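# Move wooden block from bench onto cart floor

## Task

Pick up the wooden block from the bench and lay it flat on the floor of the cart, at the cart's handle end next to the profiles. The drop flap must stay open, and anything already achieved must still hold at the finish. Release the block and withdraw so that both grippers are empty and away from the cart, the robot is upright and not tilted or fallen, and the robot touches nothing at the end.

## Robot and tools

ROBOT. A Rainbow Robotics RB-Y1: a base with two drive wheels and two rear casters, a folding leg and torso, two 7-joint arms with parallel grippers, and a pan/tilt head. The base can drive forward or back and turn, but it cannot move sideways. It is 0.58 m wide, extends 0.10 m in front of the drive axle and 0.57 m behind it, and sweeps a 0.58 m radius when it turns in place. Each wrist has a camera housing that sticks out sideways and can strike things. The cameras are head_camera, left_wrist_camera and right_wrist_camera.

FRAMES. All positions are in metres. In the base frame the origin is on the floor midway between the drive wheels, with x forward, y to the left and z up. The left_hand and right_hand readouts give the point midway between that gripper's pads, in the base frame. On each hand the fingers point along its own -z axis and close along its own x axis. The chest readout is a point on the spine. The odometry frame is the base frame as it stood at the start, and its heading is in radians, positive to the left. Odometry counts only wheel rotation, so it records slip as motion and misses turns caused by bumps.

move. Sends one action and returns the state plus images. Allowed combinations:
- base and/or joints, optionally with min_time_s or contact_limits;
- target, optionally with min_time_s;
- contact_limits by itself.

The action's keys:
- base: one object {"x_m_s", "turn_rad_s", "for_s"}. It is a velocity command relative to the robot's current place, not a destination. x_m_s is forward speed (negative reverses): 0 or 0.005 to 0.4 m/s in magnitude. turn_rad_s is yaw rate, positive to the left: 0 or 0.02 to 1.509 rad/s in magnitude. for_s runs from 0.1 to 5 s. Omitted speeds count as 0. If |x| + 0.27|turn| exceeds 0.4, both are scaled down. The base ramps at 0.4 m/s² (0.5 rad/s² when turning), so it coasts a little after for_s ends.
- joints: a single flat dict covering every part, keyed by joint name. Values are absolute targets in radians; the grippers (left_gripper_m, right_gripper_m) are absolute openings in metres, 0 to 0.1.
  - Torso: torso_squat_rad 0 to 1.2 (lowers the chest); torso_shift_rad -0.3 to 0.6 (hips forward); torso_pitch_rad -0.2 to 1.4 (bow forward); torso_yaw_rad -1.5 to 1.5 (left positive; raise both shoulder rolls outward by at least 0.2 first).
  - Torso combined limits: squat+shift<=1.52; squat-shift+pitch<=1.57; shift+0.5pitch-0.4squat<=0.7; shift+0.3pitch-0.5squat<=0.39.
  - Arms: shoulder_pitch ±2.356 (negative raises the arm forward). left_shoulder_roll 0 to 3.141 and right_shoulder_roll -3.141 to 0 (both move the arm outward). shoulder_yaw ±2.094. elbow -2.617 to 0.01 (negative bends). forearm_roll ±3.141. wrist_pitch -1.57 to 1.919. hand_roll ±2.705.
  - Head: head_pan_rad ±0.523 (relative to the chest); head_tilt_rad -0.35 to 1.57 (positive looks down).
- target: {side: "left"/"right", x, y, z, quat_wxyz}. An absolute pose for one gripper point in the base frame, with x, y, z in metres (-3 to 3) and the orientation as four numbers w, x, y, z in the same form the hand lines print. It is converted once into arm joint angles, so the hand travels on a curve; break long moves into shorter steps. It cannot be sent while another move is still running.
- min_time_s: 0.1 to 8 s, the minimum duration of the arm, head and torso motions.
- contact_limits: {left_gripper_m, right_gripper_m}, gripper current in mA, 200 to 672.5. It stays in effect until changed, and lower values grip more softly.
- cameras: a list of camera names, or "all"; [] returns no images.
- blocking: false makes the call return after about 0.5 s while the motion continues.

wait(seconds 0 to 10, cameras) lets time pass without issuing commands. stop(cameras) brakes every running motion. zoom_image(camera, region [x0,y0,x1,y1] in pixels, at most 504×504) enlarges part of that camera's latest image. read_manual shows only licence texts. finished_scene(scene) ends the scene and cannot be undone.

RESULTS.
- move: "done" when every motion finished, otherwise the most serious status.
- Hand status: "reached" (within 10 mm and 2°), "short" plus the remaining error, or "refused" plus the reason.
- Joint status: off_target (came to rest away from the target and may still be pushing); not_followed (the collision check between the arms held it back); time_out; contact_stop (torso only); limit_stop_at_<name> (a built-in limit or self-collision guard); torque_fault; limit_stop_at_motor_heat; stopped.
- Base: "done (sent for a of b s)".
- on_its_own: anything the robot did without being told. Inside it, "held at" is a target, not a measured position.
- lidar_m: 12 range readings in 30° sectors, counter-clockwise starting straight ahead, measured at 0.23 m height; "-" means nothing seen.
- wheel_motors_off=1: the wheel motors have cut out for 2 s.
- Other readouts: motor_effort (the wheels' percentage, peak in brackets), joint torques and external torques, wrist force/torque (raw, with offsets), motor temperatures, and camera calibration updates.

A refused call, or an uncommanded stop, cancels the later move, wait and finished_scene calls in the same reply.

GRIPPING. Command an opening at least 5 mm narrower than the block; an "off_target" or "done" gripper status is then normal.

AVOID.
- Hard contact or squeezing between the two arms, wrist housings included. Keep the shoulder rolls about 0.5 rad outward when both arms reach forward.
- Torque faults (a 10 s freeze) and motor overheating from long holds or stretched-out reach.
- Dropping the block, or releasing it while it is still moving.
- Hauling heavy loads far out in front, or hard braking after driving forward, which can tip the robot.
- Driving into furniture, or getting the upper body caught under a table edge.
- Breaking the torso combined limits.
- Pressing hard on the bench or cart.

Time spent thinking also advances the simulation.

Each tool is called by a JSON object that holds its "op" and its "data", one argument or row to a line.

## Session

{"op": "move", "data": {
  "joints": {"head_tilt_rad": 0.7}
}}

Scene clock: 0.83 s.
Joint torques (N m): left_arm=[-1.43 -0.58 0.85 -0.67 -0.1 -0.67 -0.17] | right_arm=[-3.25 -0.62 -0.85 -1.51 0.02 -0.64 0.04]
External joint torques (N m): left_arm=[-0.05 -0.73 0.84 -0.12 -0.1 -0.24 -0.16] | right_arm=[0.35 0.5 -0.81 0.12 -0.05 -0.04 0.02]
Motor temperatures (°C): left_arm=[30 28 32 36 34 33 38] | right_arm=[34 30 32 30 35 36 34]
Wrist force (N): left_arm=[-0.7 1.0 -7.0] | right_arm=[-2.7 1.0 -4.9]
Wrist torque (N m): left_arm=[-0.24 0.04 0.07] | right_arm=[-0.09 -0.11 -0.08]
Wrist force, peak (N): left_arm=[0.1 1.6 -7.9] | right_arm=[-2.9 0.8 -5.4]
move: done
base_odometry: x=+0.000 y=+0.000 heading=+0.000
lidar_m: 0.74 1.02 1.56 4.57 1.51 1.08 1.03 1.08 1.44 3.61 1.09 0.78
base_status: not commanded
joint_positions: torso_squat_rad=+0.350 torso_shift_rad=+0.000 torso_pitch_rad=+0.000 torso_yaw_rad=+0.000 left_shoulder_pitch_rad=+0.037 left_shoulder_roll_rad=+0.004 left_shoulder_yaw_rad=-0.043 left_elbow_rad=-0.196 left_forearm_roll_rad=-0.014 left_wrist_pitch_rad=+0.002 left_hand_roll_rad=+0.027 left_gripper_m=+0.099 right_shoulder_pitch_rad=-0.040 right_shoulder_roll_rad=-0.021 right_shoulder_yaw_rad=-0.018 right_elbow_rad=-0.235 right_forearm_roll_rad=+0.049 right_wrist_pitch_rad=-0.014 right_hand_roll_rad=+0.035 right_gripper_m=+0.099 head_pan_rad=+0.000 head_tilt_rad=+0.700
joint_status: all done
wheel_motors_off: 0
motor_effort: left_wheel=+0(1) right_wheel=+0(2)
chest: x=-0.2280 y=+0.0001 z=+1.2475 quat_wxyz=(+1.000, +0.000, +0.000, +0.000)
left_hand: x=-0.1598 y=+0.2200 z=+0.5653 quat_wxyz=(+0.997, +0.000, -0.079, -0.009)
right_hand: x=-0.0823 y=-0.2360 z=+0.5770 quat_wxyz=(+0.989, -0.016, -0.142, +0.041)
pictures: head_camera, left_wrist_camera, right_wrist_camera
head_camera: T_world_to_cam=[[-0.00129999, -0.999504, -0.0314624, 0.0444858], [-0.599497, 0.0259607, -0.799956, 1.08611], [0.800376, 0.0178217, -0.599233, 0.97739], [0, 0, 0, 1]] pos_world=[-0.131105, -0.00115113, 1.45592]
left_wrist_camera: T_world_to_cam=[[0.988724, 0.00955725, 0.149443, 0.0708295], [-0.0605519, -0.88722, 0.457355, -0.0439141], [0.13696, -0.461247, -0.876637, 0.69141], [0, 0, 0, 1]] pos_world=[-0.167385, 0.279272, 0.615616]
right_wrist_camera: T_world_to_cam=[[-0.945892, -0.11441, -0.303643, 0.0691098], [-0.245093, 0.865166, 0.437513, -0.0414065], [0.212646, 0.488261, -0.846394, 0.69334], [0, 0, 0, 1]] pos_world=[-0.0922137, -0.2948, 0.62594]

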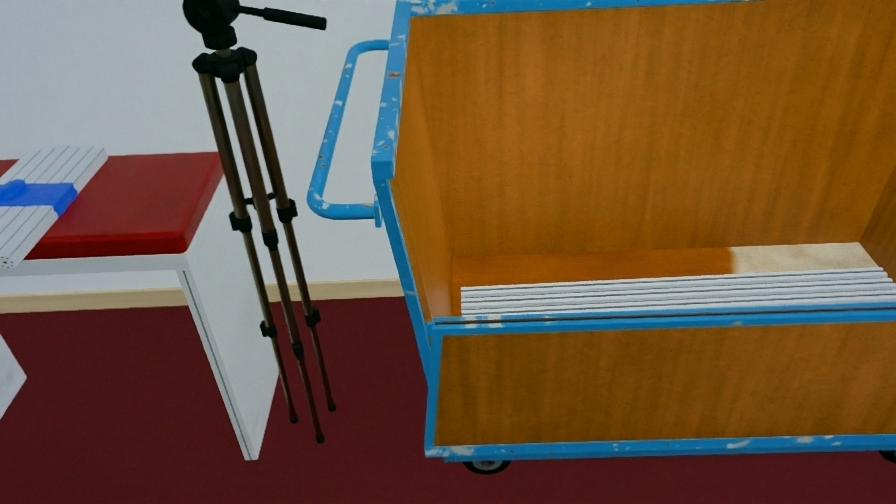

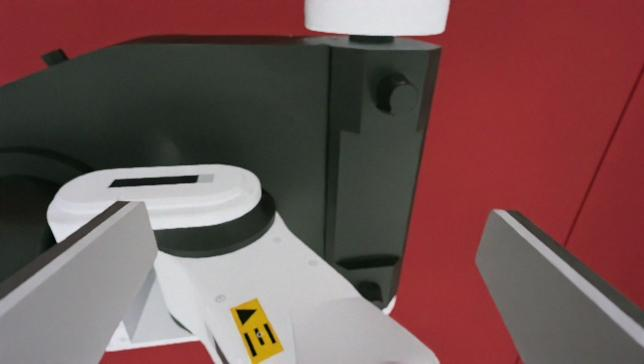

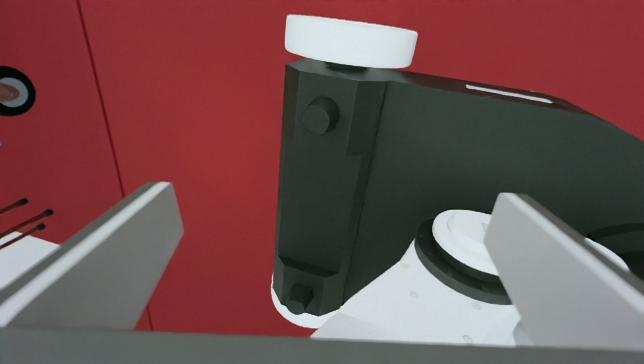

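{"op": "move", "data": {
  "joints": {"head_pan_rad": 0.52, "head_tilt_rad": 0.6},
  "cameras": ["head_camera"]
}}

{"op": "move", "data": {
  "joints": {"head_pan_rad": -0.52, "head_tilt_rad": 0.7},
  "cameras": ["head_camera"]
}}

Scene clock: 2.80 s.
Joint torques (N m): left_arm=[-1.6 -0.52 0.68 -0.55 -0.16 -0.56 -0.1] | right_arm=[-3.35 -0.79 -0.35 -1.52 -0.09 -0.71 -0.08]
External joint torques (N m): left_arm=[-0.22 -0.67 0.67 0.01 -0.16 -0.14 -0.09] | right_arm=[0.25 0.32 -0.31 0.11 -0.15 -0.11 -0.09]
Wrist force (N): left_arm=[0.1 0.9 -7.9] | right_arm=[-2.7 1.2 -4.9]
Wrist torque (N m): left_arm=[-0.28 0.14 0.09] | right_arm=[-0.12 -0.10 -0.12]
Wrist force, peak (N): left_arm=[-0.7 1.3 -8.3] | right_arm=[-2.9 1.1 -5.5]
move: done
base_odometry: x=+0.000 y=+0.000 heading=+0.000
lidar_m: 0.74 1.03 1.57 4.57 1.51 1.08 1.03 1.09 1.44 3.61 1.09 0.77
base_status: not commanded
joint_positions: torso_squat_rad=+0.350 torso_shift_rad=+0.000 torso_pitch_rad=+0.000 torso_yaw_rad=+0.000 left_shoulder_pitch_rad=+0.037 left_shoulder_roll_rad=+0.004 left_shoulder_yaw_rad=-0.043 left_elbow_rad=-0.196 left_forearm_roll_rad=-0.014 left_wrist_pitch_rad=+0.002 left_hand_roll_rad=+0.027 left_gripper_m=+0.099 right_shoulder_pitch_rad=-0.040 right_shoulder_roll_rad=-0.021 right_shoulder_yaw_rad=-0.018 right_elbow_rad=-0.235 right_forearm_roll_rad=+0.049 right_wrist_pitch_rad=-0.014 right_hand_roll_rad=+0.035 right_gripper_m=+0.099 head_pan_rad=+0.520 head_tilt_rad=+0.600
joint_status: all done
wheel_motors_off: 0
motor_effort: left_wheel=+0(1) right_wheel=-1(1)
chest: x=-0.2280 y=+0.0001 z=+1.2475 quat_wxyz=(+1.000, +0.000, +0.000, +0.000)
left_hand: x=-0.1598 y=+0.2200 z=+0.5653 quat_wxyz=(+0.997, +0.000, -0.079, -0.009)
right_hand: x=-0.0823 y=-0.2360 z=+0.5770 quat_wxyz=(+0.989, -0.016, -0.142, +0.041)
head_camera: T_world_to_cam=[[0.498213, -0.866484, -0.0314502, 0.14729], [-0.461322, -0.234191, -0.855767, 1.19539], [0.734143, 0.440863, -0.516405, 0.843793], [0, 0, 0, 1]] pos_world=[-0.141388, 0.0355768, 1.46335]

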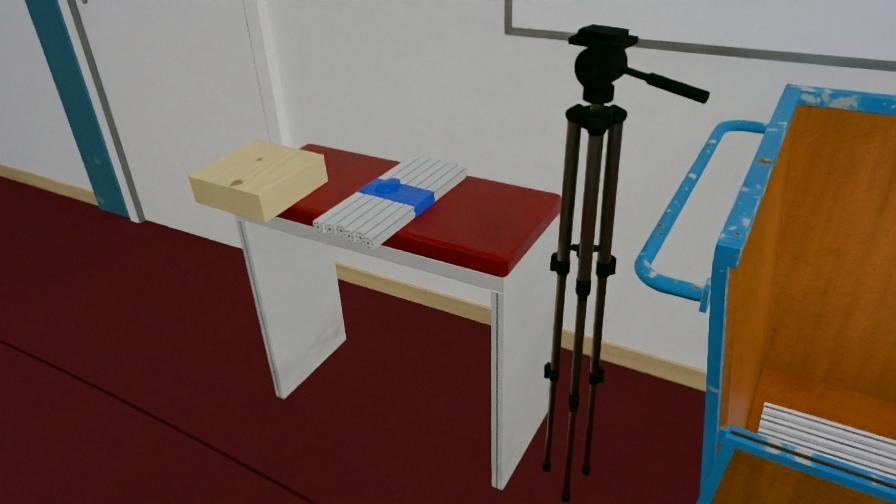

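Scene clock: 4.17 s.
Joint torques (N m): left_arm=[-1.53 -0.23 0.72 -0.42 -0.1 -0.6 -0.06] | right_arm=[-3.7 -0.61 -0.63 -1.42 -0.14 -0.62 -0.07]
External joint torques (N m): left_arm=[-0.15 -0.38 0.71 0.14 -0.1 -0.17 -0.05] | right_arm=[-0.1 0.51 -0.59 0.22 -0.2 -0.02 -0.08]
Wrist force (N): left_arm=[-0.6 0.9 -7.4] | right_arm=[-2.9 1.6 -5.1]
Wrist torque (N m): left_arm=[-0.25 0.03 0.09] | right_arm=[-0.16 -0.13 -0.09]
Wrist force, peak (N): left_arm=[-0.5 1.3 -8.1] | right_arm=[-2.9 1.6 -5.1]
move: done
base_odometry: x=+0.000 y=+0.000 heading=+0.000
lidar_m: 0.74 1.03 1.56 4.57 1.53 1.08 1.03 1.08 1.44 3.63 1.11 0.78
base_status: not commanded
joint_positions: torso_squat_rad=+0.350 torso_shift_rad=+0.000 torso_pitch_rad=+0.000 torso_yaw_rad=+0.000 left_shoulder_pitch_rad=+0.037 left_shoulder_roll_rad=+0.004 left_shoulder_yaw_rad=-0.043 left_elbow_rad=-0.196 left_forearm_roll_rad=-0.014 left_wrist_pitch_rad=+0.002 left_hand_roll_rad=+0.027 left_gripper_m=+0.099 right_shoulder_pitch_rad=-0.040 right_shoulder_roll_rad=-0.021 right_shoulder_yaw_rad=-0.018 right_elbow_rad=-0.235 right_forearm_roll_rad=+0.049 right_wrist_pitch_rad=-0.014 right_hand_roll_rad=+0.035 right_gripper_m=+0.099 head_pan_rad=-0.520 head_tilt_rad=+0.700
joint_status: all done
wheel_motors_off: 0
motor_effort: left_wheel=+0(1) right_wheel=-2(2)
chest: x=-0.2280 y=+0.0001 z=+1.2475 quat_wxyz=(+1.000, +0.000, +0.000, +0.000)
left_hand: x=-0.1598 y=+0.2200 z=+0.5653 quat_wxyz=(+0.997, +0.000, -0.079, -0.009)
right_hand: x=-0.0823 y=-0.2360 z=+0.5770 quat_wxyz=(+0.989, -0.016, -0.142, +0.041)
head_camera: T_world_to_cam=[[-0.497734, -0.866759, -0.031459, -0.057845], [-0.507354, 0.320382, -0.799967, 1.10502], [0.703457, -0.38221, -0.599219, 0.957513], [0, 0, 0, 1]] pos_world=[-0.141724, -0.0381954, 1.45592]

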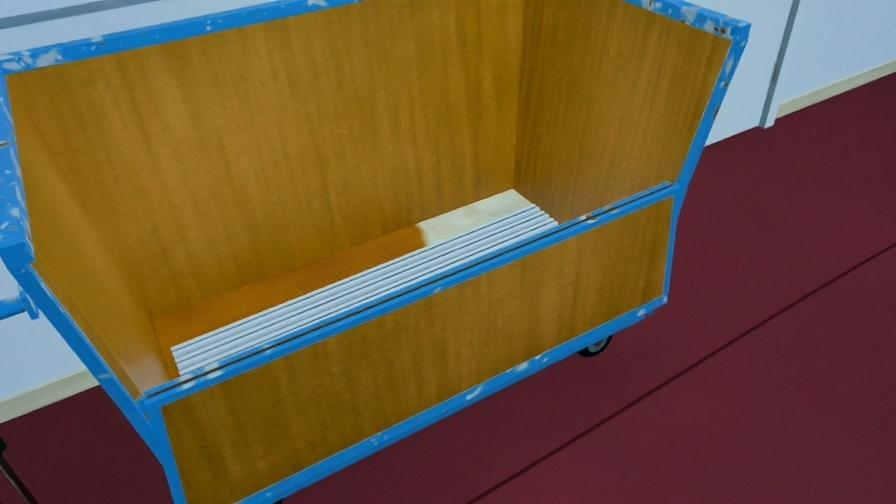

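{"op": "zoom_image", "data": {
  "camera": "head_camera",
  "region": [0, 160, 700, 504]
}}

{"op": "move", "data": {
  "joints": {"head_pan_rad": 0.3, "head_tilt_rad": 0.75},
  "base": {"turn_rad_s": 1.0, "for_s": 1.567},
  "cameras": []
}}

{"op": "move", "data": {
  "base": {"x_m_s": 0.4, "for_s": 3.1},
  "cameras": []
}}

{"op": "move", "data": {
  "base": {"turn_rad_s": -1.0, "for_s": 1.567},
  "joints": {"head_pan_rad": 0.0, "head_tilt_rad": 0.75},
  "cameras": ["head_camera"]
}}

Region (0, 160, 700, 504) is 700x344 pixels. A region can be at most 504 by 504 pixels.

Scene clock: 21.37 s.
Joint torques (N m): left_arm=[-1.64 -0.64 0.86 -0.56 -0.02 -0.65 0.03] | right_arm=[-3.62 -0.47 -0.48 -1.56 -0.08 -0.48 0]
External joint torques (N m): left_arm=[-0.26 -0.8 0.85 0 -0.03 -0.23 0.03] | right_arm=[-0.03 0.64 -0.44 0.07 -0.14 0.12 -0.02]
Wrist force (N): left_arm=[-0.5 0.8 -7.7] | right_arm=[-2.8 1.3 -4.8]
Wrist torque (N m): left_arm=[-0.26 0.13 0.06] | right_arm=[-0.12 -0.12 -0.08]
Wrist force, peak (N): left_arm=[0.2 1.5 -8.5] | right_arm=[-2.7 1.7 -5.5]
move: done
base_odometry: x=+0.000 y=+0.000 heading=+1.227
lidar_m: 1.55 2.56 1.27 1.04 1.02 1.13 1.75 3.85 1.00 0.76 0.75 1.06
base_status: done (sent for 1.57 of 1.57 s)
joint_positions: torso_squat_rad=+0.350 torso_shift_rad=+0.000 torso_pitch_rad=+0.000 torso_yaw_rad=+0.000 left_shoulder_pitch_rad=+0.037 left_shoulder_roll_rad=+0.004 left_shoulder_yaw_rad=-0.043 left_elbow_rad=-0.196 left_forearm_roll_rad=-0.014 left_wrist_pitch_rad=+0.002 left_hand_roll_rad=+0.027 left_gripper_m=+0.099 right_shoulder_pitch_rad=-0.040 right_shoulder_roll_rad=-0.021 right_shoulder_yaw_rad=-0.018 right_elbow_rad=-0.235 right_forearm_roll_rad=+0.049 right_wrist_pitch_rad=-0.014 right_hand_roll_rad=+0.035 right_gripper_m=+0.099 head_pan_rad=+0.300 head_tilt_rad=+0.750
joint_status: all done
wheel_motors_off: 0
motor_effort: left_wheel=+6(34) right_wheel=+20(51)
chest: x=-0.2280 y=+0.0001 z=+1.2475 quat_wxyz=(+1.000, +0.000, +0.000, +0.000)
left_hand: x=-0.1598 y=+0.2200 z=+0.5653 quat_wxyz=(+0.997, +0.000, -0.079, -0.009)
right_hand: x=-0.0823 y=-0.2360 z=+0.5770 quat_wxyz=(+0.989, -0.016, -0.142, +0.041)

Scene clock: 25.83 s.
Joint torques (N m): left_arm=[-1.51 -0.72 0.6 -0.46 -0.09 -0.74 0.02] | right_arm=[-3.21 -0.39 -0.2 -1.23 -0.17 -0.53 -0.05]
External joint torques (N m): left_arm=[-0.13 -0.87 0.58 0.1 -0.1 -0.31 0.03] | right_arm=[0.38 0.72 -0.16 0.4 -0.23 0.07 -0.06]
Wrist force (N): left_arm=[-0.6 1.5 -7.4] | right_arm=[-2.4 1.0 -4.6]
Wrist torque (N m): left_arm=[-0.31 0.06 0.08] | right_arm=[-0.10 -0.06 -0.08]
Wrist force, peak (N): left_arm=[-0.1 1.2 -8.5] | right_arm=[-3.1 1.5 -5.1]
move: done
base_odometry: x=+0.417 y=+1.168 heading=+1.228
lidar_m: 1.79 3.66 1.84 1.48 1.46 1.62 2.53 1.12 0.78 1.10 0.48 1.14
base_status: done (sent for 3.1 of 3.1 s)
joint_positions: torso_squat_rad=+0.350 torso_shift_rad=+0.000 torso_pitch_rad=+0.000 torso_yaw_rad=+0.000 left_shoulder_pitch_rad=+0.037 left_shoulder_roll_rad=+0.004 left_shoulder_yaw_rad=-0.043 left_elbow_rad=-0.196 left_forearm_roll_rad=-0.014 left_wrist_pitch_rad=+0.002 left_hand_roll_rad=+0.027 left_gripper_m=+0.099 right_shoulder_pitch_rad=-0.040 right_shoulder_roll_rad=-0.021 right_shoulder_yaw_rad=-0.018 right_elbow_rad=-0.235 right_forearm_roll_rad=+0.049 right_wrist_pitch_rad=-0.014 right_hand_roll_rad=+0.035 right_gripper_m=+0.099 head_pan_rad=+0.300 head_tilt_rad=+0.750
joint_status: not commanded
wheel_motors_off: 0
motor_effort: left_wheel=+21(48) right_wheel=-18(47)
chest: x=-0.2280 y=+0.0001 z=+1.2475 quat_wxyz=(+1.000, +0.000, +0.000, +0.000)
left_hand: x=-0.1597 y=+0.2200 z=+0.5653 quat_wxyz=(+0.997, +0.000, -0.079, -0.009)
right_hand: x=-0.0823 y=-0.2360 z=+0.5770 quat_wxyz=(+0.989, -0.016, -0.142, +0.041)

Scene clock: 29.33 s.
Joint torques (N m): left_arm=[-1.7 -0.91 0.76 -0.54 -0.03 -0.61 -0.05] | right_arm=[-3.09 -0.29 -0.66 -1.33 -0.13 -0.57 -0.14]
External joint torques (N m): left_arm=[-0.32 -1.06 0.75 0.02 -0.04 -0.19 -0.04] | right_arm=[0.51 0.83 -0.62 0.3 -0.19 0.03 -0.15]
Wrist force (N): left_arm=[0.2 1.6 -7.2] | right_arm=[-2.5 1.0 -4.2]
Wrist torque (N m): left_arm=[-0.33 0.15 0.11] | right_arm=[-0.10 -0.09 -0.09]
Wrist force, peak (N): left_arm=[-0.4 1.7 -8.2] | right_arm=[-3.1 1.0 -5.2]
move: done
base_odometry: x=+0.417 y=+1.167 heading=+0.002
lidar_m: 0.51 0.49 1.50 3.84 2.16 1.54 1.47 1.53 2.05 1.36 0.76 0.82
base_status: done (sent for 1.57 of 1.57 s)
joint_positions: torso_squat_rad=+0.350 torso_shift_rad=+0.000 torso_pitch_rad=+0.000 torso_yaw_rad=+0.000 left_shoulder_pitch_rad=+0.037 left_shoulder_roll_rad=+0.004 left_shoulder_yaw_rad=-0.043 left_elbow_rad=-0.196 left_forearm_roll_rad=-0.014 left_wrist_pitch_rad=+0.002 left_hand_roll_rad=+0.027 left_gripper_m=+0.099 right_shoulder_pitch_rad=-0.040 right_shoulder_roll_rad=-0.021 right_shoulder_yaw_rad=-0.018 right_elbow_rad=-0.235 right_forearm_roll_rad=+0.049 right_wrist_pitch_rad=-0.014 right_hand_roll_rad=+0.035 right_gripper_m=+0.099 head_pan_rad=+0.000 head_tilt_rad=+0.750
joint_status: all done
wheel_motors_off: 0
motor_effort: left_wheel=+23(50) right_wheel=+3(52)
chest: x=-0.2280 y=+0.0001 z=+1.2475 quat_wxyz=(+1.000, +0.000, +0.000, +0.000)
left_hand: x=-0.1598 y=+0.2200 z=+0.5653 quat_wxyz=(+0.997, +0.000, -0.079, -0.009)
right_hand: x=-0.0823 y=-0.2360 z=+0.5770 quat_wxyz=(+0.989, -0.016, -0.142, +0.041)
head_camera: T_world_to_cam=[[-0.00287247, -0.999504, -0.0313571, 0.0439108], [-0.638739, 0.0259608, -0.768985, 1.03319], [0.769418, 0.0178201, -0.638497, 1.02793], [0, 0, 0, 1]] pos_world=[-0.130844, -0.00125112, 1.45221]

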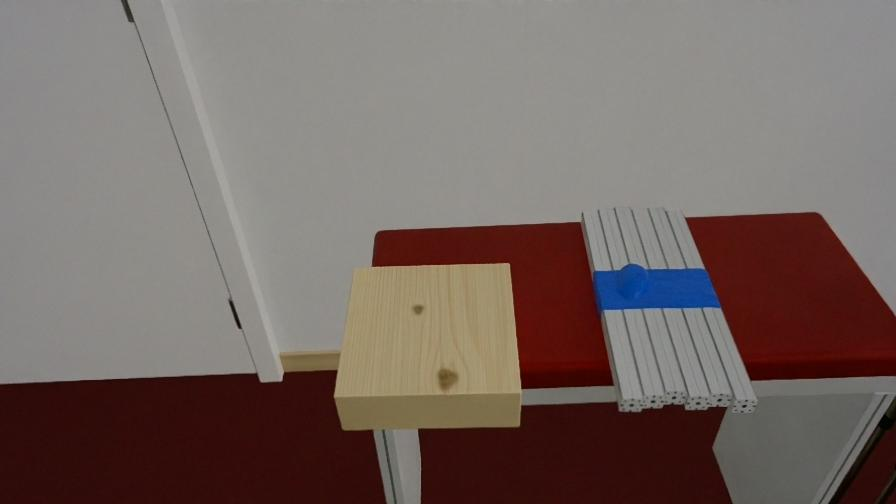

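{"op": "zoom_image", "data": {
  "camera": "head_camera",
  "region": [320, 220, 770, 480]
}}

{"op": "move", "data": {
  "base": {"turn_rad_s": -1.0, "for_s": 1.867},
  "cameras": []
}}

{"op": "move", "data": {
  "base": {"x_m_s": 0.4, "for_s": 3.467},
  "joints": {"torso_squat_rad": 0.0},
  "cameras": []
}}

{"op": "move", "data": {
  "base": {"turn_rad_s": 1.0, "for_s": 1.867},
  "joints": {"head_tilt_rad": 0.75, "torso_pitch_rad": 0.3, "torso_shift_rad":0.2},
  "cameras": ["head_camera"]
}}

Scaled by 1.120 (camera's finer frame: 1280x720).

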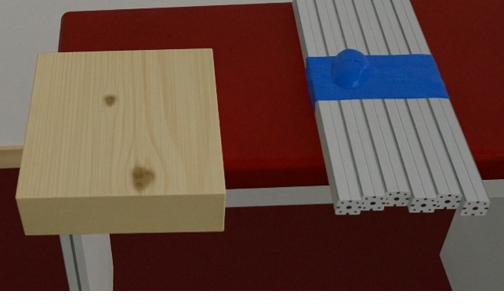

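Scene clock: 48.90 s.
Joint torques (N m): left_arm=[-1.4 -0.76 0.83 -0.56 -0.09 -0.67 -0.1] | right_arm=[-3.42 -0.71 -0.63 -1.29 -0.08 -0.53 -0.05]
External joint torques (N m): left_arm=[-0.02 -0.91 0.82 -0.01 -0.09 -0.25 -0.09] | right_arm=[0.18 0.41 -0.58 0.34 -0.14 0.06 -0.07]
Wrist force (N): left_arm=[-0.5 1.0 -7.8] | right_arm=[-2.2 0.9 -4.9]
Wrist torque (N m): left_arm=[-0.23 0.09 0.11] | right_arm=[-0.06 -0.07 -0.10]
Wrist force, peak (N): left_arm=[-0.5 1.6 -8.4] | right_arm=[-3.4 0.9 -5.5]
move: done
base_odometry: x=+0.417 y=+1.168 heading=-1.740
lidar_m: 3.24 1.10 0.77 1.08 0.48 1.29 2.43 2.76 1.68 1.47 1.47 1.77
base_status: done (sent for 1.87 of 1.87 s)
joint_positions: torso_squat_rad=+0.350 torso_shift_rad=+0.000 torso_pitch_rad=+0.000 torso_yaw_rad=+0.000 left_shoulder_pitch_rad=+0.037 left_shoulder_roll_rad=+0.004 left_shoulder_yaw_rad=-0.043 left_elbow_rad=-0.196 left_forearm_roll_rad=-0.014 left_wrist_pitch_rad=+0.002 left_hand_roll_rad=+0.027 left_gripper_m=+0.099 right_shoulder_pitch_rad=-0.040 right_shoulder_roll_rad=-0.021 right_shoulder_yaw_rad=-0.018 right_elbow_rad=-0.235 right_forearm_roll_rad=+0.049 right_wrist_pitch_rad=-0.014 right_hand_roll_rad=+0.035 right_gripper_m=+0.099 head_pan_rad=+0.000 head_tilt_rad=+0.750
joint_status: not commanded
wheel_motors_off: 0
motor_effort: left_wheel=+23(45) right_wheel=+4(18)
chest: x=-0.2280 y=+0.0001 z=+1.2475 quat_wxyz=(+1.000, +0.000, +0.000, +0.000)
left_hand: x=-0.1598 y=+0.2201 z=+0.5653 quat_wxyz=(+0.997, +0.000, -0.079, -0.009)
right_hand: x=-0.0823 y=-0.2359 z=+0.5770 quat_wxyz=(+0.989, -0.016, -0.142, +0.041)

Scene clock: 53.73 s.
Joint torques (N m): left_arm=[-1.05 -1.01 0.78 -0.41 -0.1 -0.66 -0.11] | right_arm=[-2.97 -0.68 -0.51 -1.18 0.08 -0.61 0.02]
External joint torques (N m): left_arm=[0.33 -1.16 0.77 0.15 -0.11 -0.24 -0.1] | right_arm=[0.62 0.44 -0.47 0.45 0.01 -0.02 0.01]
Wrist force (N): left_arm=[-0.4 0.9 -7.1] | right_arm=[-2.8 1.0 -4.6]
Wrist torque (N m): left_arm=[-0.23 0.10 0.06] | right_arm=[-0.11 -0.14 -0.10]
Wrist force, peak (N): left_arm=[-0.3 1.4 -8.6] | right_arm=[-3.0 0.8 -5.4]
move: done
base_odometry: x=+0.183 y=-0.199 heading=-1.740
lidar_m: 2.58 1.12 0.67 0.60 0.59 0.99 3.31 2.21 1.35 1.18 1.17 1.39
base_status: done (sent for 3.47 of 3.47 s)
joint_positions: torso_squat_rad=+0.000 torso_shift_rad=+0.000 torso_pitch_rad=+0.000 torso_yaw_rad=+0.000 left_shoulder_pitch_rad=+0.037 left_shoulder_roll_rad=+0.004 left_shoulder_yaw_rad=-0.043 left_elbow_rad=-0.196 left_forearm_roll_rad=-0.014 left_wrist_pitch_rad=+0.002 left_hand_roll_rad=+0.027 left_gripper_m=+0.099 right_shoulder_pitch_rad=-0.040 right_shoulder_roll_rad=-0.021 right_shoulder_yaw_rad=-0.018 right_elbow_rad=-0.235 right_forearm_roll_rad=+0.049 right_wrist_pitch_rad=-0.014 right_hand_roll_rad=+0.035 right_gripper_m=+0.099 head_pan_rad=+0.000 head_tilt_rad=+0.750
joint_status: all done
wheel_motors_off: 0
motor_effort: left_wheel=-4(48) right_wheel=+6(49)
chest: x=-0.2279 y=+0.0001 z=+1.2899 quat_wxyz=(+1.000, +0.000, +0.000, +0.000)
left_hand: x=-0.1597 y=+0.2201 z=+0.6077 quat_wxyz=(+0.997, +0.000, -0.079, -0.009)
right_hand: x=-0.0823 y=-0.2359 z=+0.6195 quat_wxyz=(+0.989, -0.016, -0.142, +0.041)

Scene clock: 57.80 s.
Joint torques (N m): left_arm=[6.01 -0.89 0.83 2.83 -0.04 -0.07 -0.05] | right_arm=[4.76 -0.12 -0.85 1.91 -0.12 0.15 0.03]
External joint torques (N m): left_arm=[-0.77 -1.14 0.8 0.16 -0.04 -0.24 -0.06] | right_arm=[0.21 0.84 -0.68 0.46 -0.12 0.18 0.03]
Wrist force (N): left_arm=[1.7 1.4 -7.6] | right_arm=[-1.1 0.9 -5.3]
Wrist torque (N m): left_arm=[-0.33 0.19 0.05] | right_arm=[-0.09 -0.03 -0.11]
Wrist force, peak (N): left_arm=[2.0 1.9 -8.5] | right_arm=[-1.8 1.3 -5.6]
move: done
base_odometry: x=+0.183 y=-0.199 heading=+0.001
lidar_m: 0.59 0.62 1.07 4.86 1.73 1.24 1.17 1.23 1.63 4.16 0.88 0.62
base_status: done (sent for 1.87 of 1.87 s)
joint_positions: torso_squat_rad=+0.000 torso_shift_rad=+0.200 torso_pitch_rad=+0.300 torso_yaw_rad=+0.000 left_shoulder_pitch_rad=+0.037 left_shoulder_roll_rad=+0.004 left_shoulder_yaw_rad=-0.043 left_elbow_rad=-0.196 left_forearm_roll_rad=-0.014 left_wrist_pitch_rad=+0.002 left_hand_roll_rad=+0.027 left_gripper_m=+0.099 right_shoulder_pitch_rad=-0.040 right_shoulder_roll_rad=-0.021 right_shoulder_yaw_rad=-0.018 right_elbow_rad=-0.235 right_forearm_roll_rad=+0.049 right_wrist_pitch_rad=-0.014 right_hand_roll_rad=+0.035 right_gripper_m=+0.099 head_pan_rad=+0.000 head_tilt_rad=+0.750
joint_status: all done
wheel_motors_off: 0
motor_effort: left_wheel=-1(47) right_wheel=+20(54)
chest: x=+0.0025 y=+0.0001 z=+1.2621 quat_wxyz=(+0.989, +0.000, +0.149, +0.000)
left_hand: x=-0.1339 y=+0.2201 z=+0.5903 quat_wxyz=(+0.997, -0.002, +0.071, -0.009)
right_hand: x=-0.0565 y=-0.2360 z=+0.5786 quat_wxyz=(+0.999, -0.010, +0.007, +0.043)
head_camera: T_world_to_cam=[[-0.0120973, -0.999502, -0.0291606, 0.0423048], [-0.837452, 0.0260624, -0.545889, 0.910592], [0.546377, 0.0178168, -0.83735, 1.11144], [0, 0, 0, 1]] pos_world=[0.155824, -0.00125081, 1.42898]

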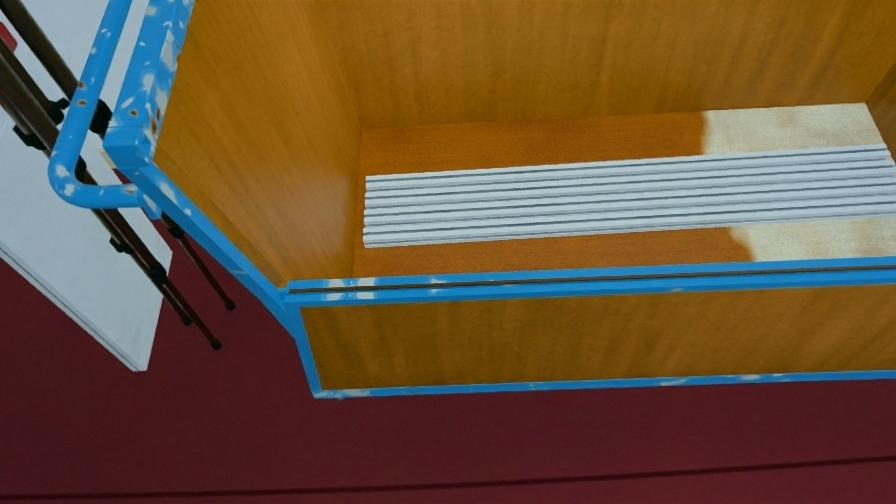

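{"op": "move", "data": {
  "base": {"turn_rad_s": 1.0, "for_s": 1.7},
  "joints": {"torso_squat_rad": 0.5, "torso_pitch_rad": 0.1, "torso_shift_rad":0.1},
  "cameras": ["head_camera"]
}}

{"op": "move", "data": {
  "base": {"x_m_s": 0.4, "for_s": 3.567},
  "cameras": []
}}

{"op": "move", "data": {
  "base": {"turn_rad_s": -1.0, "for_s": 1.7},
  "joints": {"torso_squat_rad": 0.5, "torso_pitch_rad": 0.6, "torso_shift_rad":0.1, "head_tilt_rad":0.4},
  "cameras": ["head_camera"]
}}

Scene clock: 96.93 s.
Joint torques (N m): left_arm=[0.72 -0.79 0.77 0.67 -0.03 -0.48 -0.05] | right_arm=[-1.05 -0.24 -0.83 -0.27 -0.07 -0.36 -0.01]
External joint torques (N m): left_arm=[-0.64 -0.99 0.75 0.15 -0.03 -0.26 -0.05] | right_arm=[-0.17 0.83 -0.74 0.33 -0.11 0.05 -0.02]
Wrist force (N): left_arm=[0.7 1.4 -7.7] | right_arm=[-2.0 0.8 -5.0]
Wrist torque (N m): left_arm=[-0.33 0.19 0.09] | right_arm=[-0.06 -0.08 -0.08]
Wrist force, peak (N): left_arm=[1.3 1.0 -8.7] | right_arm=[-2.4 0.9 -5.7]
move: done
base_odometry: x=+0.183 y=-0.199 heading=+1.445
lidar_m: 3.51 2.01 1.29 1.17 1.18 1.47 2.96 1.02 0.67 0.61 0.61 1.06
base_status: done (sent for 1.7 of 1.7 s)
joint_positions: torso_squat_rad=+0.500 torso_shift_rad=+0.100 torso_pitch_rad=+0.100 torso_yaw_rad=+0.000 left_shoulder_pitch_rad=+0.037 left_shoulder_roll_rad=+0.004 left_shoulder_yaw_rad=-0.043 left_elbow_rad=-0.196 left_forearm_roll_rad=-0.014 left_wrist_pitch_rad=+0.002 left_hand_roll_rad=+0.027 left_gripper_m=+0.099 right_shoulder_pitch_rad=-0.040 right_shoulder_roll_rad=-0.021 right_shoulder_yaw_rad=-0.018 right_elbow_rad=-0.235 right_forearm_roll_rad=+0.049 right_wrist_pitch_rad=-0.014 right_hand_roll_rad=+0.035 right_gripper_m=+0.099 head_pan_rad=+0.000 head_tilt_rad=+0.750
joint_status: all done
wheel_motors_off: 0
motor_effort: left_wheel=+1(18) right_wheel=+21(40)
chest: x=-0.1359 y=+0.0001 z=+1.1996 quat_wxyz=(+0.999, +0.000, +0.050, +0.000)
left_hand: x=-0.1360 y=+0.2201 z=+0.5140 quat_wxyz=(+1.000, -0.001, -0.029, -0.009)
right_hand: x=-0.0578 y=-0.2360 z=+0.5180 quat_wxyz=(+0.995, -0.014, -0.093, +0.041)
head_camera: T_world_to_cam=[[-0.00598445, -0.999504, -0.0309118, 0.0417157], [-0.712207, 0.0259594, -0.701489, 0.964242], [0.701944, 0.0178176, -0.71201, 1.00547], [0, 0, 0, 1]] pos_world=[-0.0187934, -0.00125112, 1.3936]

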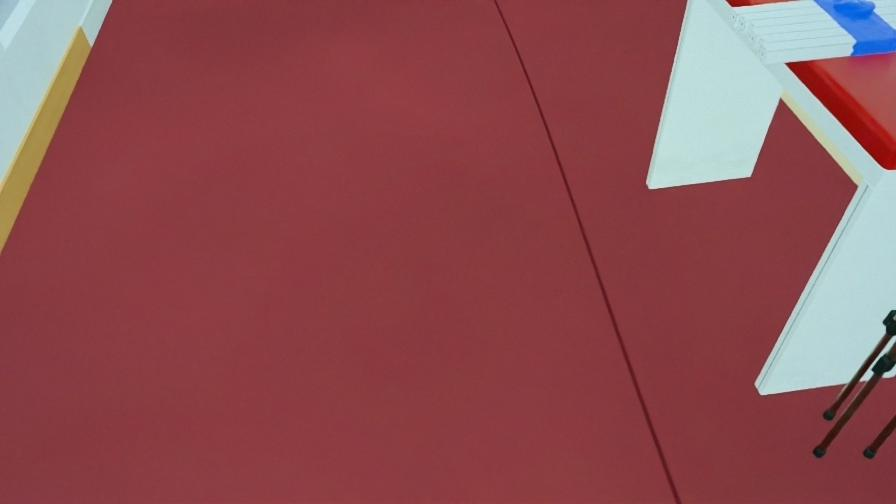

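Scene clock: 101.87 s.
Joint torques (N m): left_arm=[1.59 -0.87 0.88 0.6 -0.02 -0.53 0.07] | right_arm=[-0.48 -0.37 -0.55 -0.12 -0.1 -0.32 -0.02]
External joint torques (N m): left_arm=[0.23 -1.06 0.87 0.07 -0.02 -0.31 0.07] | right_arm=[0.4 0.71 -0.46 0.48 -0.14 0.09 -0.03]
Wrist force (N): left_arm=[0.4 1.4 -7.1] | right_arm=[-1.6 1.2 -5.2]
Wrist torque (N m): left_arm=[-0.30 0.14 0.05] | right_arm=[-0.10 -0.02 -0.10]
Wrist force, peak (N): left_arm=[1.2 2.1 -8.4] | right_arm=[-2.3 1.1 -5.8]
move: done
base_odometry: x=+0.360 y=+1.216 heading=+1.447
lidar_m: 2.99 2.34 1.51 1.37 1.39 1.73 3.51 1.04 0.86 0.55 0.55 1.46
base_status: done (sent for 3.57 of 3.57 s)
joint_positions: torso_squat_rad=+0.500 torso_shift_rad=+0.100 torso_pitch_rad=+0.100 torso_yaw_rad=+0.000 left_shoulder_pitch_rad=+0.037 left_shoulder_roll_rad=+0.004 left_shoulder_yaw_rad=-0.043 left_elbow_rad=-0.196 left_forearm_roll_rad=-0.014 left_wrist_pitch_rad=+0.002 left_hand_roll_rad=+0.027 left_gripper_m=+0.099 right_shoulder_pitch_rad=-0.040 right_shoulder_roll_rad=-0.021 right_shoulder_yaw_rad=-0.018 right_elbow_rad=-0.235 right_forearm_roll_rad=+0.049 right_wrist_pitch_rad=-0.014 right_hand_roll_rad=+0.035 right_gripper_m=+0.099 head_pan_rad=+0.000 head_tilt_rad=+0.750
joint_status: not commanded
wheel_motors_off: 0
motor_effort: left_wheel=+17(42) right_wheel=-16(49)
chest: x=-0.1357 y=+0.0001 z=+1.1996 quat_wxyz=(+0.999, +0.000, +0.050, +0.000)
left_hand: x=-0.1359 y=+0.2201 z=+0.5140 quat_wxyz=(+1.000, -0.001, -0.029, -0.009)
right_hand: x=-0.0577 y=-0.2360 z=+0.5180 quat_wxyz=(+0.995, -0.014, -0.093, +0.041)

Scene clock: 105.60 s.
Joint torques (N m): left_arm=[12.66 -0.8 0.78 5.57 -0.08 0.58 -0.01] | right_arm=[13.07 -0.17 -1.02 5.03 -0.27 0.66 0.16]
External joint torques (N m): left_arm=[-1.67 -1.13 0.74 -0.08 -0.07 -0.18 -0.03] | right_arm=[0.79 0.56 -0.73 0.64 -0.19 0.13 0.18]
Wrist force (N): left_arm=[3.7 1.3 -7.7] | right_arm=[0.8 0.5 -5.2]
Wrist torque (N m): left_arm=[-0.25 0.34 0.08] | right_arm=[-0.01 0.08 -0.11]
Wrist force, peak (N): left_arm=[4.3 1.0 -7.8] | right_arm=[-1.9 1.0 -5.7]
move: done
base_odometry: x=+0.360 y=+1.216 heading=+0.003
lidar_m: 0.57 1.22 1.62 4.14 2.03 1.45 1.38 1.44 1.92 1.75 0.85 0.89
base_status: done (sent for 1.7 of 1.7 s)
joint_positions: torso_squat_rad=+0.500 torso_shift_rad=+0.100 torso_pitch_rad=+0.600 torso_yaw_rad=+0.000 left_shoulder_pitch_rad=+0.037 left_shoulder_roll_rad=+0.004 left_shoulder_yaw_rad=-0.043 left_elbow_rad=-0.196 left_forearm_roll_rad=-0.014 left_wrist_pitch_rad=+0.002 left_hand_roll_rad=+0.027 left_gripper_m=+0.099 right_shoulder_pitch_rad=-0.040 right_shoulder_roll_rad=-0.021 right_shoulder_yaw_rad=-0.018 right_elbow_rad=-0.235 right_forearm_roll_rad=+0.049 right_wrist_pitch_rad=-0.014 right_hand_roll_rad=+0.035 right_gripper_m=+0.099 head_pan_rad=+0.000 head_tilt_rad=+0.400
joint_status: all done
wheel_motors_off: 0
motor_effort: left_wheel=+20(45) right_wheel=-1(46)
chest: x=+0.0080 y=+0.0001 z=+1.1471 quat_wxyz=(+0.955, +0.000, +0.296, +0.000)
left_hand: x=-0.3210 y=+0.2200 z=+0.5456 quat_wxyz=(+0.976, -0.003, +0.219, -0.008)
right_hand: x=-0.2503 y=-0.2360 z=+0.5115 quat_wxyz=(+0.987, -0.004, +0.156, +0.044)
head_camera: T_world_to_cam=[[-0.0105429, -0.999504, -0.0296704, 0.0391441], [-0.809164, 0.0259606, -0.587009, 0.92726], [0.587489, 0.0178194, -0.809036, 0.914932], [0, 0, 0, 1]] pos_world=[0.213205, -0.00125112, 1.28568]

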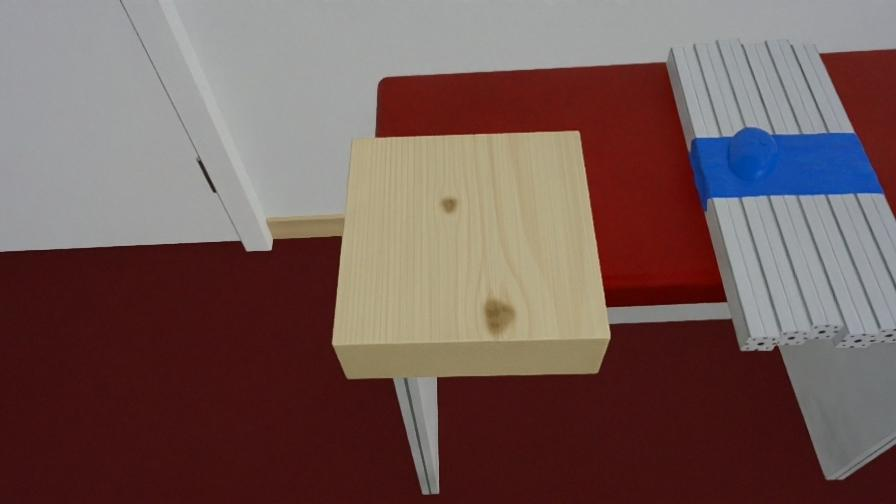

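{"op": "move", "data": {
  "target": {"side":"left","x":0.36,"y":0.25,"z":0.9,"quat_wxyz":[1,0,0,0]},
  "cameras": []
}}

{"op": "move", "data": {
  "target": {"side":"right","x":0.36,"y":-0.25,"z":0.9,"quat_wxyz":[1,0,0,0]},
  "cameras": ["head_camera"]
}}

Scene clock: 116.90 s.
Joint torques (N m): left_arm=[-10.19 8.31 7.81 -3.84 -0.18 -0.67 -0.12] | right_arm=[12.8 -0.06 -0.97 5.11 -0.2 0.6 0.03]
External joint torques (N m): left_arm=[1.56 -2.45 -0.25 0.68 -0.2 -0.59 -0.12] | right_arm=[0.52 0.67 -0.69 0.72 -0.12 0.06 0.05]
Wrist force (N): left_arm=[0.8 1.2 -7.5] | right_arm=[0.9 0.6 -5.0]
Wrist torque (N m): left_arm=[-0.31 0.14 0.04] | right_arm=[-0.07 0.10 -0.09]
Wrist force, peak (N): left_arm=[3.7 1.4 -8.2] | right_arm=[1.3 1.1 -5.6]
move: done
base_odometry: x=+0.360 y=+1.216 heading=+0.003
lidar_m: 0.56 1.22 1.61 4.15 2.02 1.44 1.38 1.44 1.92 1.73 0.87 0.89
base_status: not commanded
joint_positions: torso_squat_rad=+0.500 torso_shift_rad=+0.100 torso_pitch_rad=+0.600 torso_yaw_rad=+0.000 left_shoulder_pitch_rad=-0.853 left_shoulder_roll_rad=+1.000 left_shoulder_yaw_rad=-0.186 left_elbow_rad=-2.105 left_forearm_roll_rad=+1.053 left_wrist_pitch_rad=+1.919 left_hand_roll_rad=+0.836 left_gripper_m=+0.099 right_shoulder_pitch_rad=-0.040 right_shoulder_roll_rad=-0.021 right_shoulder_yaw_rad=-0.018 right_elbow_rad=-0.235 right_forearm_roll_rad=+0.049 right_wrist_pitch_rad=-0.014 right_hand_roll_rad=+0.035 right_gripper_m=+0.099 head_pan_rad=+0.000 head_tilt_rad=+0.400
joint_status: all done
wheel_motors_off: 0
motor_effort: left_wheel=+19(24) right_wheel=-1(3)
chest: x=+0.0080 y=+0.0001 z=+1.1471 quat_wxyz=(+0.955, +0.000, +0.295, +0.000)
left_hand: x=+0.3600 y=+0.2509 z=+0.9005 quat_wxyz=(+1.000, -0.001, -0.003, +0.001)
left_hand_status: reached (checked arc, planned for 2.2 s): 1 mm and 0.3 deg off.
right_hand: x=-0.2502 y=-0.2360 z=+0.5115 quat_wxyz=(+0.987, -0.003, +0.156, +0.044)

Scene clock: 119.43 s.
Joint torques (N m): left_arm=[-10.36 8.89 8.01 -4.08 -0.14 -0.39 -0.12] | right_arm=[-11.34 -11.44 -6.15 -4.28 0.47 -0.13 0.18]
External joint torques (N m): left_arm=[1.39 -1.87 -0.05 0.44 -0.16 -0.32 -0.12] | right_arm=[0.2 -0.15 1.62 0.06 0.25 -0.11 0.18]
Wrist force (N): left_arm=[0.7 1.4 -7.7] | right_arm=[-0.8 0.9 -5.6]
Wrist torque (N m): left_arm=[-0.31 0.16 0.05] | right_arm=[-0.06 0.02 -0.06]
Wrist force, peak (N): left_arm=[1.0 1.6 -8.5] | right_arm=[0.7 1.7 -5.9]
move: done
base_odometry: x=+0.360 y=+1.216 heading=+0.003
lidar_m: 0.55 1.21 1.62 4.12 2.01 1.45 1.37 1.43 1.92 1.75 0.86 0.91
base_status: not commanded
joint_positions: torso_squat_rad=+0.500 torso_shift_rad=+0.100 torso_pitch_rad=+0.600 torso_yaw_rad=+0.000 left_shoulder_pitch_rad=-0.853 left_shoulder_roll_rad=+1.000 left_shoulder_yaw_rad=-0.186 left_elbow_rad=-2.105 left_forearm_roll_rad=+1.053 left_wrist_pitch_rad=+1.919 left_hand_roll_rad=+0.836 left_gripper_m=+0.099 right_shoulder_pitch_rad=-0.858 right_shoulder_roll_rad=-1.001 right_shoulder_yaw_rad=+0.192 right_elbow_rad=-2.101 right_forearm_roll_rad=-1.056 right_wrist_pitch_rad=+1.919 right_hand_roll_rad=-0.838 right_gripper_m=+0.099 head_pan_rad=+0.000 head_tilt_rad=+0.400
joint_status: all done
wheel_motors_off: 0
motor_effort: left_wheel=+19(20) right_wheel=-3(4)
chest: x=+0.0080 y=+0.0001 z=+1.1471 quat_wxyz=(+0.955, +0.000, +0.295, +0.000)
left_hand: x=+0.3599 y=+0.2509 z=+0.9004 quat_wxyz=(+1.000, -0.001, -0.003, +0.001)
right_hand: x=+0.3600 y=-0.2502 z=+0.9002 quat_wxyz=(+1.000, +0.000, -0.001, +0.000)
right_hand_status: reached (checked arc, planned for 2.2 s): 0 mm and 0.1 deg off.
head_camera: T_world_to_cam=[[-0.0105389, -0.999504, -0.029673, 0.0391484], [-0.809082, 0.0259613, -0.587122, 0.927365], [0.587601, 0.0178203, -0.808954, 0.914942], [0, 0, 0, 1]] pos_world=[0.213105, -0.00125112, 1.28578]

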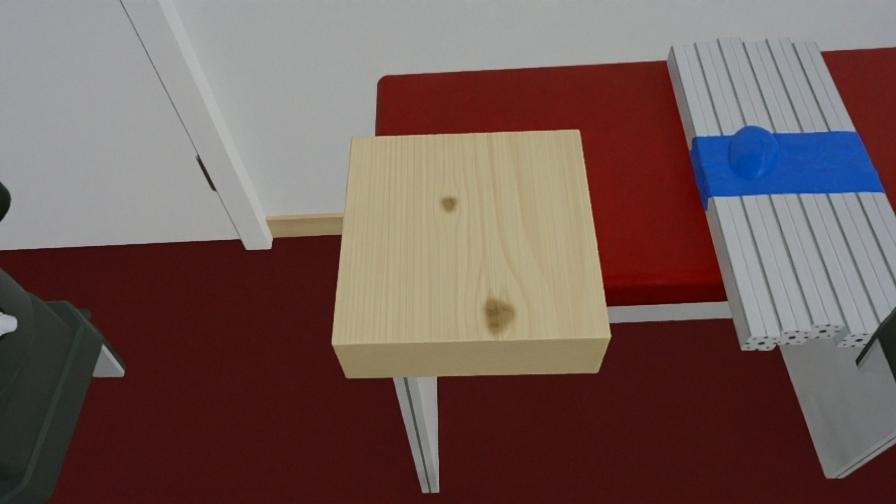

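{"op": "move", "data": {
  "base": {"x_m_s": 0.2, "for_s": 0.9},
  "cameras": []
}}

{"op": "move", "data": {
  "target": {"side":"left","x":0.435,"y":0.19,"z":0.88,"quat_wxyz":[1,0,0,0]},
  "cameras": []
}}

{"op": "move", "data": {
  "target": {"side":"right","x":0.435,"y":-0.2,"z":0.88,"quat_wxyz":[1,0,0,0]}
}}

Scene clock: 123.30 s.
Joint torques (N m): left_arm=[-10.82 8.71 8.65 -4.28 -0.19 -0.41 -0.09] | right_arm=[-11.52 -11.23 -7.1 -4.39 0.17 0 0.26]
External joint torques (N m): left_arm=[0.93 -2.05 0.59 0.24 -0.21 -0.33 -0.09] | right_arm=[0.01 0.05 0.68 -0.04 -0.05 0.02 0.26]
Wrist force (N): left_arm=[1.4 1.0 -7.1] | right_arm=[-1.0 0.7 -5.1]
Wrist torque (N m): left_arm=[-0.22 0.26 0.08] | right_arm=[-0.06 -0.03 -0.08]
Wrist force, peak (N): left_arm=[0.9 1.7 -8.6] | right_arm=[-0.9 1.2 -6.0]
move: done
base_odometry: x=+0.540 y=+1.217 heading=+0.002
lidar_m: 0.38 1.03 1.37 3.55 2.29 1.64 1.56 1.61 2.17 1.15 0.75 0.90
base_status: done (sent for 0.9 of 0.9 s)
joint_positions: torso_squat_rad=+0.500 torso_shift_rad=+0.100 torso_pitch_rad=+0.600 torso_yaw_rad=+0.000 left_shoulder_pitch_rad=-0.852 left_shoulder_roll_rad=+1.000 left_shoulder_yaw_rad=-0.186 left_elbow_rad=-2.105 left_forearm_roll_rad=+1.053 left_wrist_pitch_rad=+1.919 left_hand_roll_rad=+0.836 left_gripper_m=+0.099 right_shoulder_pitch_rad=-0.858 right_shoulder_roll_rad=-1.001 right_shoulder_yaw_rad=+0.192 right_elbow_rad=-2.101 right_forearm_roll_rad=-1.056 right_wrist_pitch_rad=+1.919 right_hand_roll_rad=-0.838 right_gripper_m=+0.099 head_pan_rad=+0.000 head_tilt_rad=+0.400
joint_status: not commanded
wheel_motors_off: 0
motor_effort: left_wheel=+0(44) right_wheel=+2(31)
chest: x=+0.0081 y=+0.0001 z=+1.1471 quat_wxyz=(+0.955, +0.000, +0.296, +0.000)
left_hand: x=+0.3599 y=+0.2509 z=+0.9003 quat_wxyz=(+1.000, -0.001, -0.003, +0.001)
right_hand: x=+0.3600 y=-0.2502 z=+0.9001 quat_wxyz=(+1.000, +0.000, -0.001, +0.000)

Scene clock: 124.40 s.
Joint torques (N m): left_arm=[-15.1 7.62 8.46 -4.74 -0.09 -0.24 -0.22] | right_arm=[-11.41 -11.08 -6.84 -4.64 0.18 0.09 0.26]
External joint torques (N m): left_arm=[1.87 -1.07 0.54 0.78 -0.11 -0.17 -0.21] | right_arm=[0.13 0.2 0.93 -0.3 -0.03 0.11 0.26]
Wrist force (N): left_arm=[1.4 1.5 -8.2] | right_arm=[-0.7 0.7 -5.4]
Wrist torque (N m): left_arm=[-0.32 0.24 0.11] | right_arm=[-0.05 0.03 -0.09]
Wrist force, peak (N): left_arm=[1.5 1.7 -8.7] | right_arm=[-0.8 0.9 -5.9]
move: done
base_odometry: x=+0.540 y=+1.217 heading=+0.002
lidar_m: 0.37 1.02 1.36 3.55 2.28 1.63 1.56 1.63 2.18 1.14 0.76 0.88
base_status: not commanded
joint_positions: torso_squat_rad=+0.500 torso_shift_rad=+0.100 torso_pitch_rad=+0.600 torso_yaw_rad=+0.000 left_shoulder_pitch_rad=-1.174 left_shoulder_roll_rad=+0.796 left_shoulder_yaw_rad=-0.396 left_elbow_rad=-1.714 left_forearm_roll_rad=+0.914 left_wrist_pitch_rad=+1.884 left_hand_roll_rad=+0.773 left_gripper_m=+0.099 right_shoulder_pitch_rad=-0.858 right_shoulder_roll_rad=-1.001 right_shoulder_yaw_rad=+0.192 right_elbow_rad=-2.101 right_forearm_roll_rad=-1.056 right_wrist_pitch_rad=+1.919 right_hand_roll_rad=-0.838 right_gripper_m=+0.099 head_pan_rad=+0.000 head_tilt_rad=+0.400
joint_status: all done
wheel_motors_off: 0
motor_effort: left_wheel=-2(3) right_wheel=+2(3)
chest: x=+0.0080 y=+0.0001 z=+1.1471 quat_wxyz=(+0.955, +0.000, +0.296, +0.000)
left_hand: x=+0.4346 y=+0.1899 z=+0.8805 quat_wxyz=(+1.000, +0.000, -0.001, +0.000)
left_hand_status: reached (checked arc, planned for 0.7 s): 1 mm and 0.1 deg off.
right_hand: x=+0.3600 y=-0.2503 z=+0.9001 quat_wxyz=(+1.000, +0.000, -0.001, +0.000)

Scene clock: 125.50 s.
Joint torques (N m): left_arm=[-15.23 7.17 8.55 -4.97 -0.02 -0.35 -0.14] | right_arm=[-17.55 -9.65 -7.19 -5.12 0.22 0.17 -0.05]
External joint torques (N m): left_arm=[1.75 -1.51 0.63 0.55 -0.04 -0.28 -0.14] | right_arm=[-1.08 -0.14 0.39 0.1 0 0.19 -0.05]
Wrist force (N): left_arm=[1.2 1.4 -7.9] | right_arm=[-1.1 0.7 -5.4]
Wrist torque (N m): left_arm=[-0.28 0.22 0.13] | right_arm=[-0.05 -0.02 -0.09]
Wrist force, peak (N): left_arm=[1.0 1.6 -8.3] | right_arm=[-1.8 1.2 -5.8]
move: done
base_odometry: x=+0.540 y=+1.217 heading=+0.003
lidar_m: 0.38 1.03 1.35 3.53 2.29 1.63 1.55 1.63 2.16 1.15 0.75 0.89
base_status: not commanded
joint_positions: torso_squat_rad=+0.500 torso_shift_rad=+0.100 torso_pitch_rad=+0.600 torso_yaw_rad=+0.000 left_shoulder_pitch_rad=-1.174 left_shoulder_roll_rad=+0.797 left_shoulder_yaw_rad=-0.396 left_elbow_rad=-1.714 left_forearm_roll_rad=+0.914 left_wrist_pitch_rad=+1.884 left_hand_roll_rad=+0.773 left_gripper_m=+0.099 right_shoulder_pitch_rad=-1.158 right_shoulder_roll_rad=-0.818 right_shoulder_yaw_rad=+0.381 right_elbow_rad=-1.716 right_forearm_roll_rad=-0.924 right_wrist_pitch_rad=+1.877 right_hand_roll_rad=-0.754 right_gripper_m=+0.099 head_pan_rad=+0.000 head_tilt_rad=+0.400
joint_status: all done
wheel_motors_off: 0
motor_effort: left_wheel=-1(3) right_wheel=+1(5)
chest: x=+0.0080 y=+0.0001 z=+1.1471 quat_wxyz=(+0.955, +0.000, +0.295, +0.000)
left_hand: x=+0.4346 y=+0.1900 z=+0.8805 quat_wxyz=(+1.000, +0.000, -0.001, +0.000)
right_hand: x=+0.4347 y=-0.2000 z=+0.8802 quat_wxyz=(+1.000, +0.000, -0.001, +0.000)
right_hand_status: reached (checked arc, planned for 0.7 s): 0 mm and 0.1 deg off.
pictures: head_camera, left_wrist_camera, right_wrist_camera
head_camera: T_world_to_cam=[[-0.0105389, -0.999504, -0.029673, 0.0391454], [-0.809082, 0.0259613, -0.587122, 0.927306], [0.587601, 0.0178203, -0.808954, 0.914861], [0, 0, 0, 1]] pos_world=[0.213105, -0.00125112, 1.28568]
left_wrist_camera: T_world_to_cam=[[0.999613, 0.0270228, -0.00654794, -0.434389], [0.0270087, -0.887733, 0.459565, -0.218593], [0.0066059, -0.459564, -0.88812, 0.938873], [0, 0, 0, 1]] pos_world=[0.433923, 0.249158, 0.931445]
right_wrist_camera: T_world_to_cam=[[-0.999195, -0.0290195, -0.0276825, 0.451678], [-0.0390529, 0.861124, 0.506893, -0.229928], [0.00912823, 0.507566, -0.861564, 0.928043], [0, 0, 0, 1]] pos_world=[0.433864, -0.259939, 0.928622]

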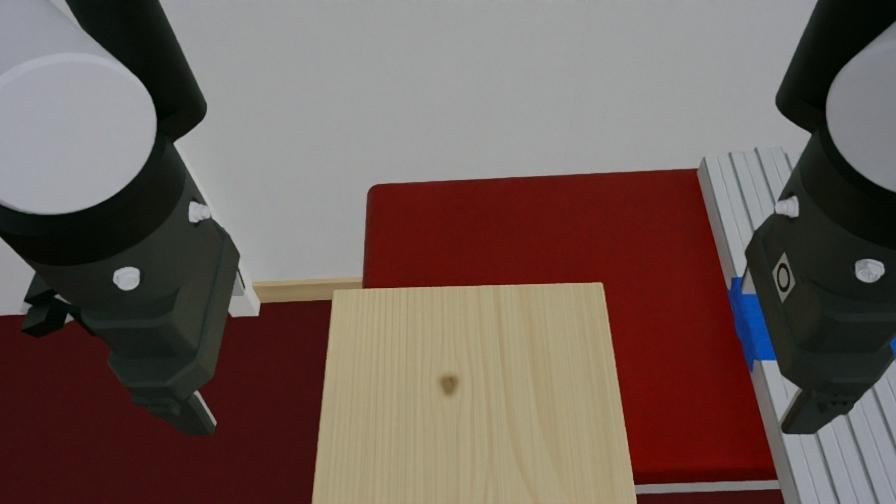

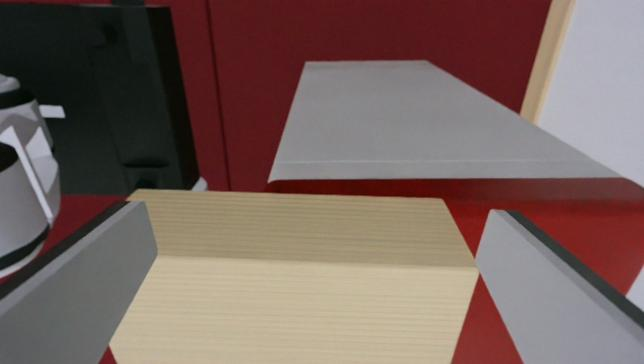

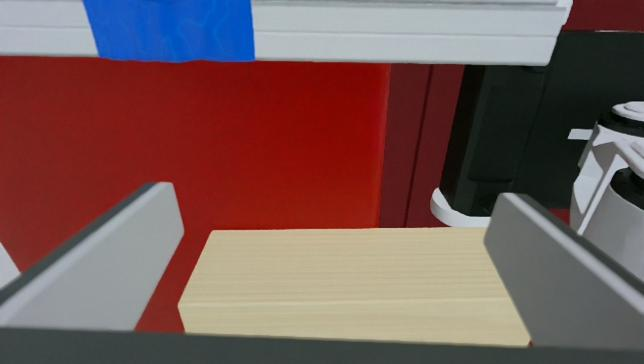

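{"op": "zoom_image", "data": {
  "camera": "right_wrist_camera",
  "region": [150, 160, 644, 364]
}}

{"op": "zoom_image", "data": {
  "camera": "left_wrist_camera",
  "region": [80, 150, 574, 364]
}}

Scaled by 1.020 (camera's finer frame: 1265x715).

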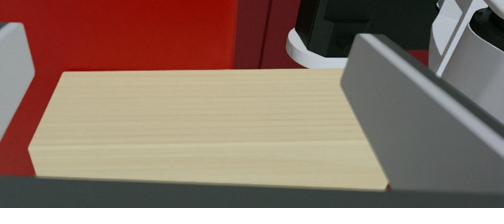

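Scaled by 1.020 (camera's finer frame: 1265x715).

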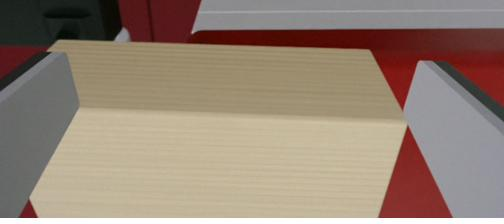

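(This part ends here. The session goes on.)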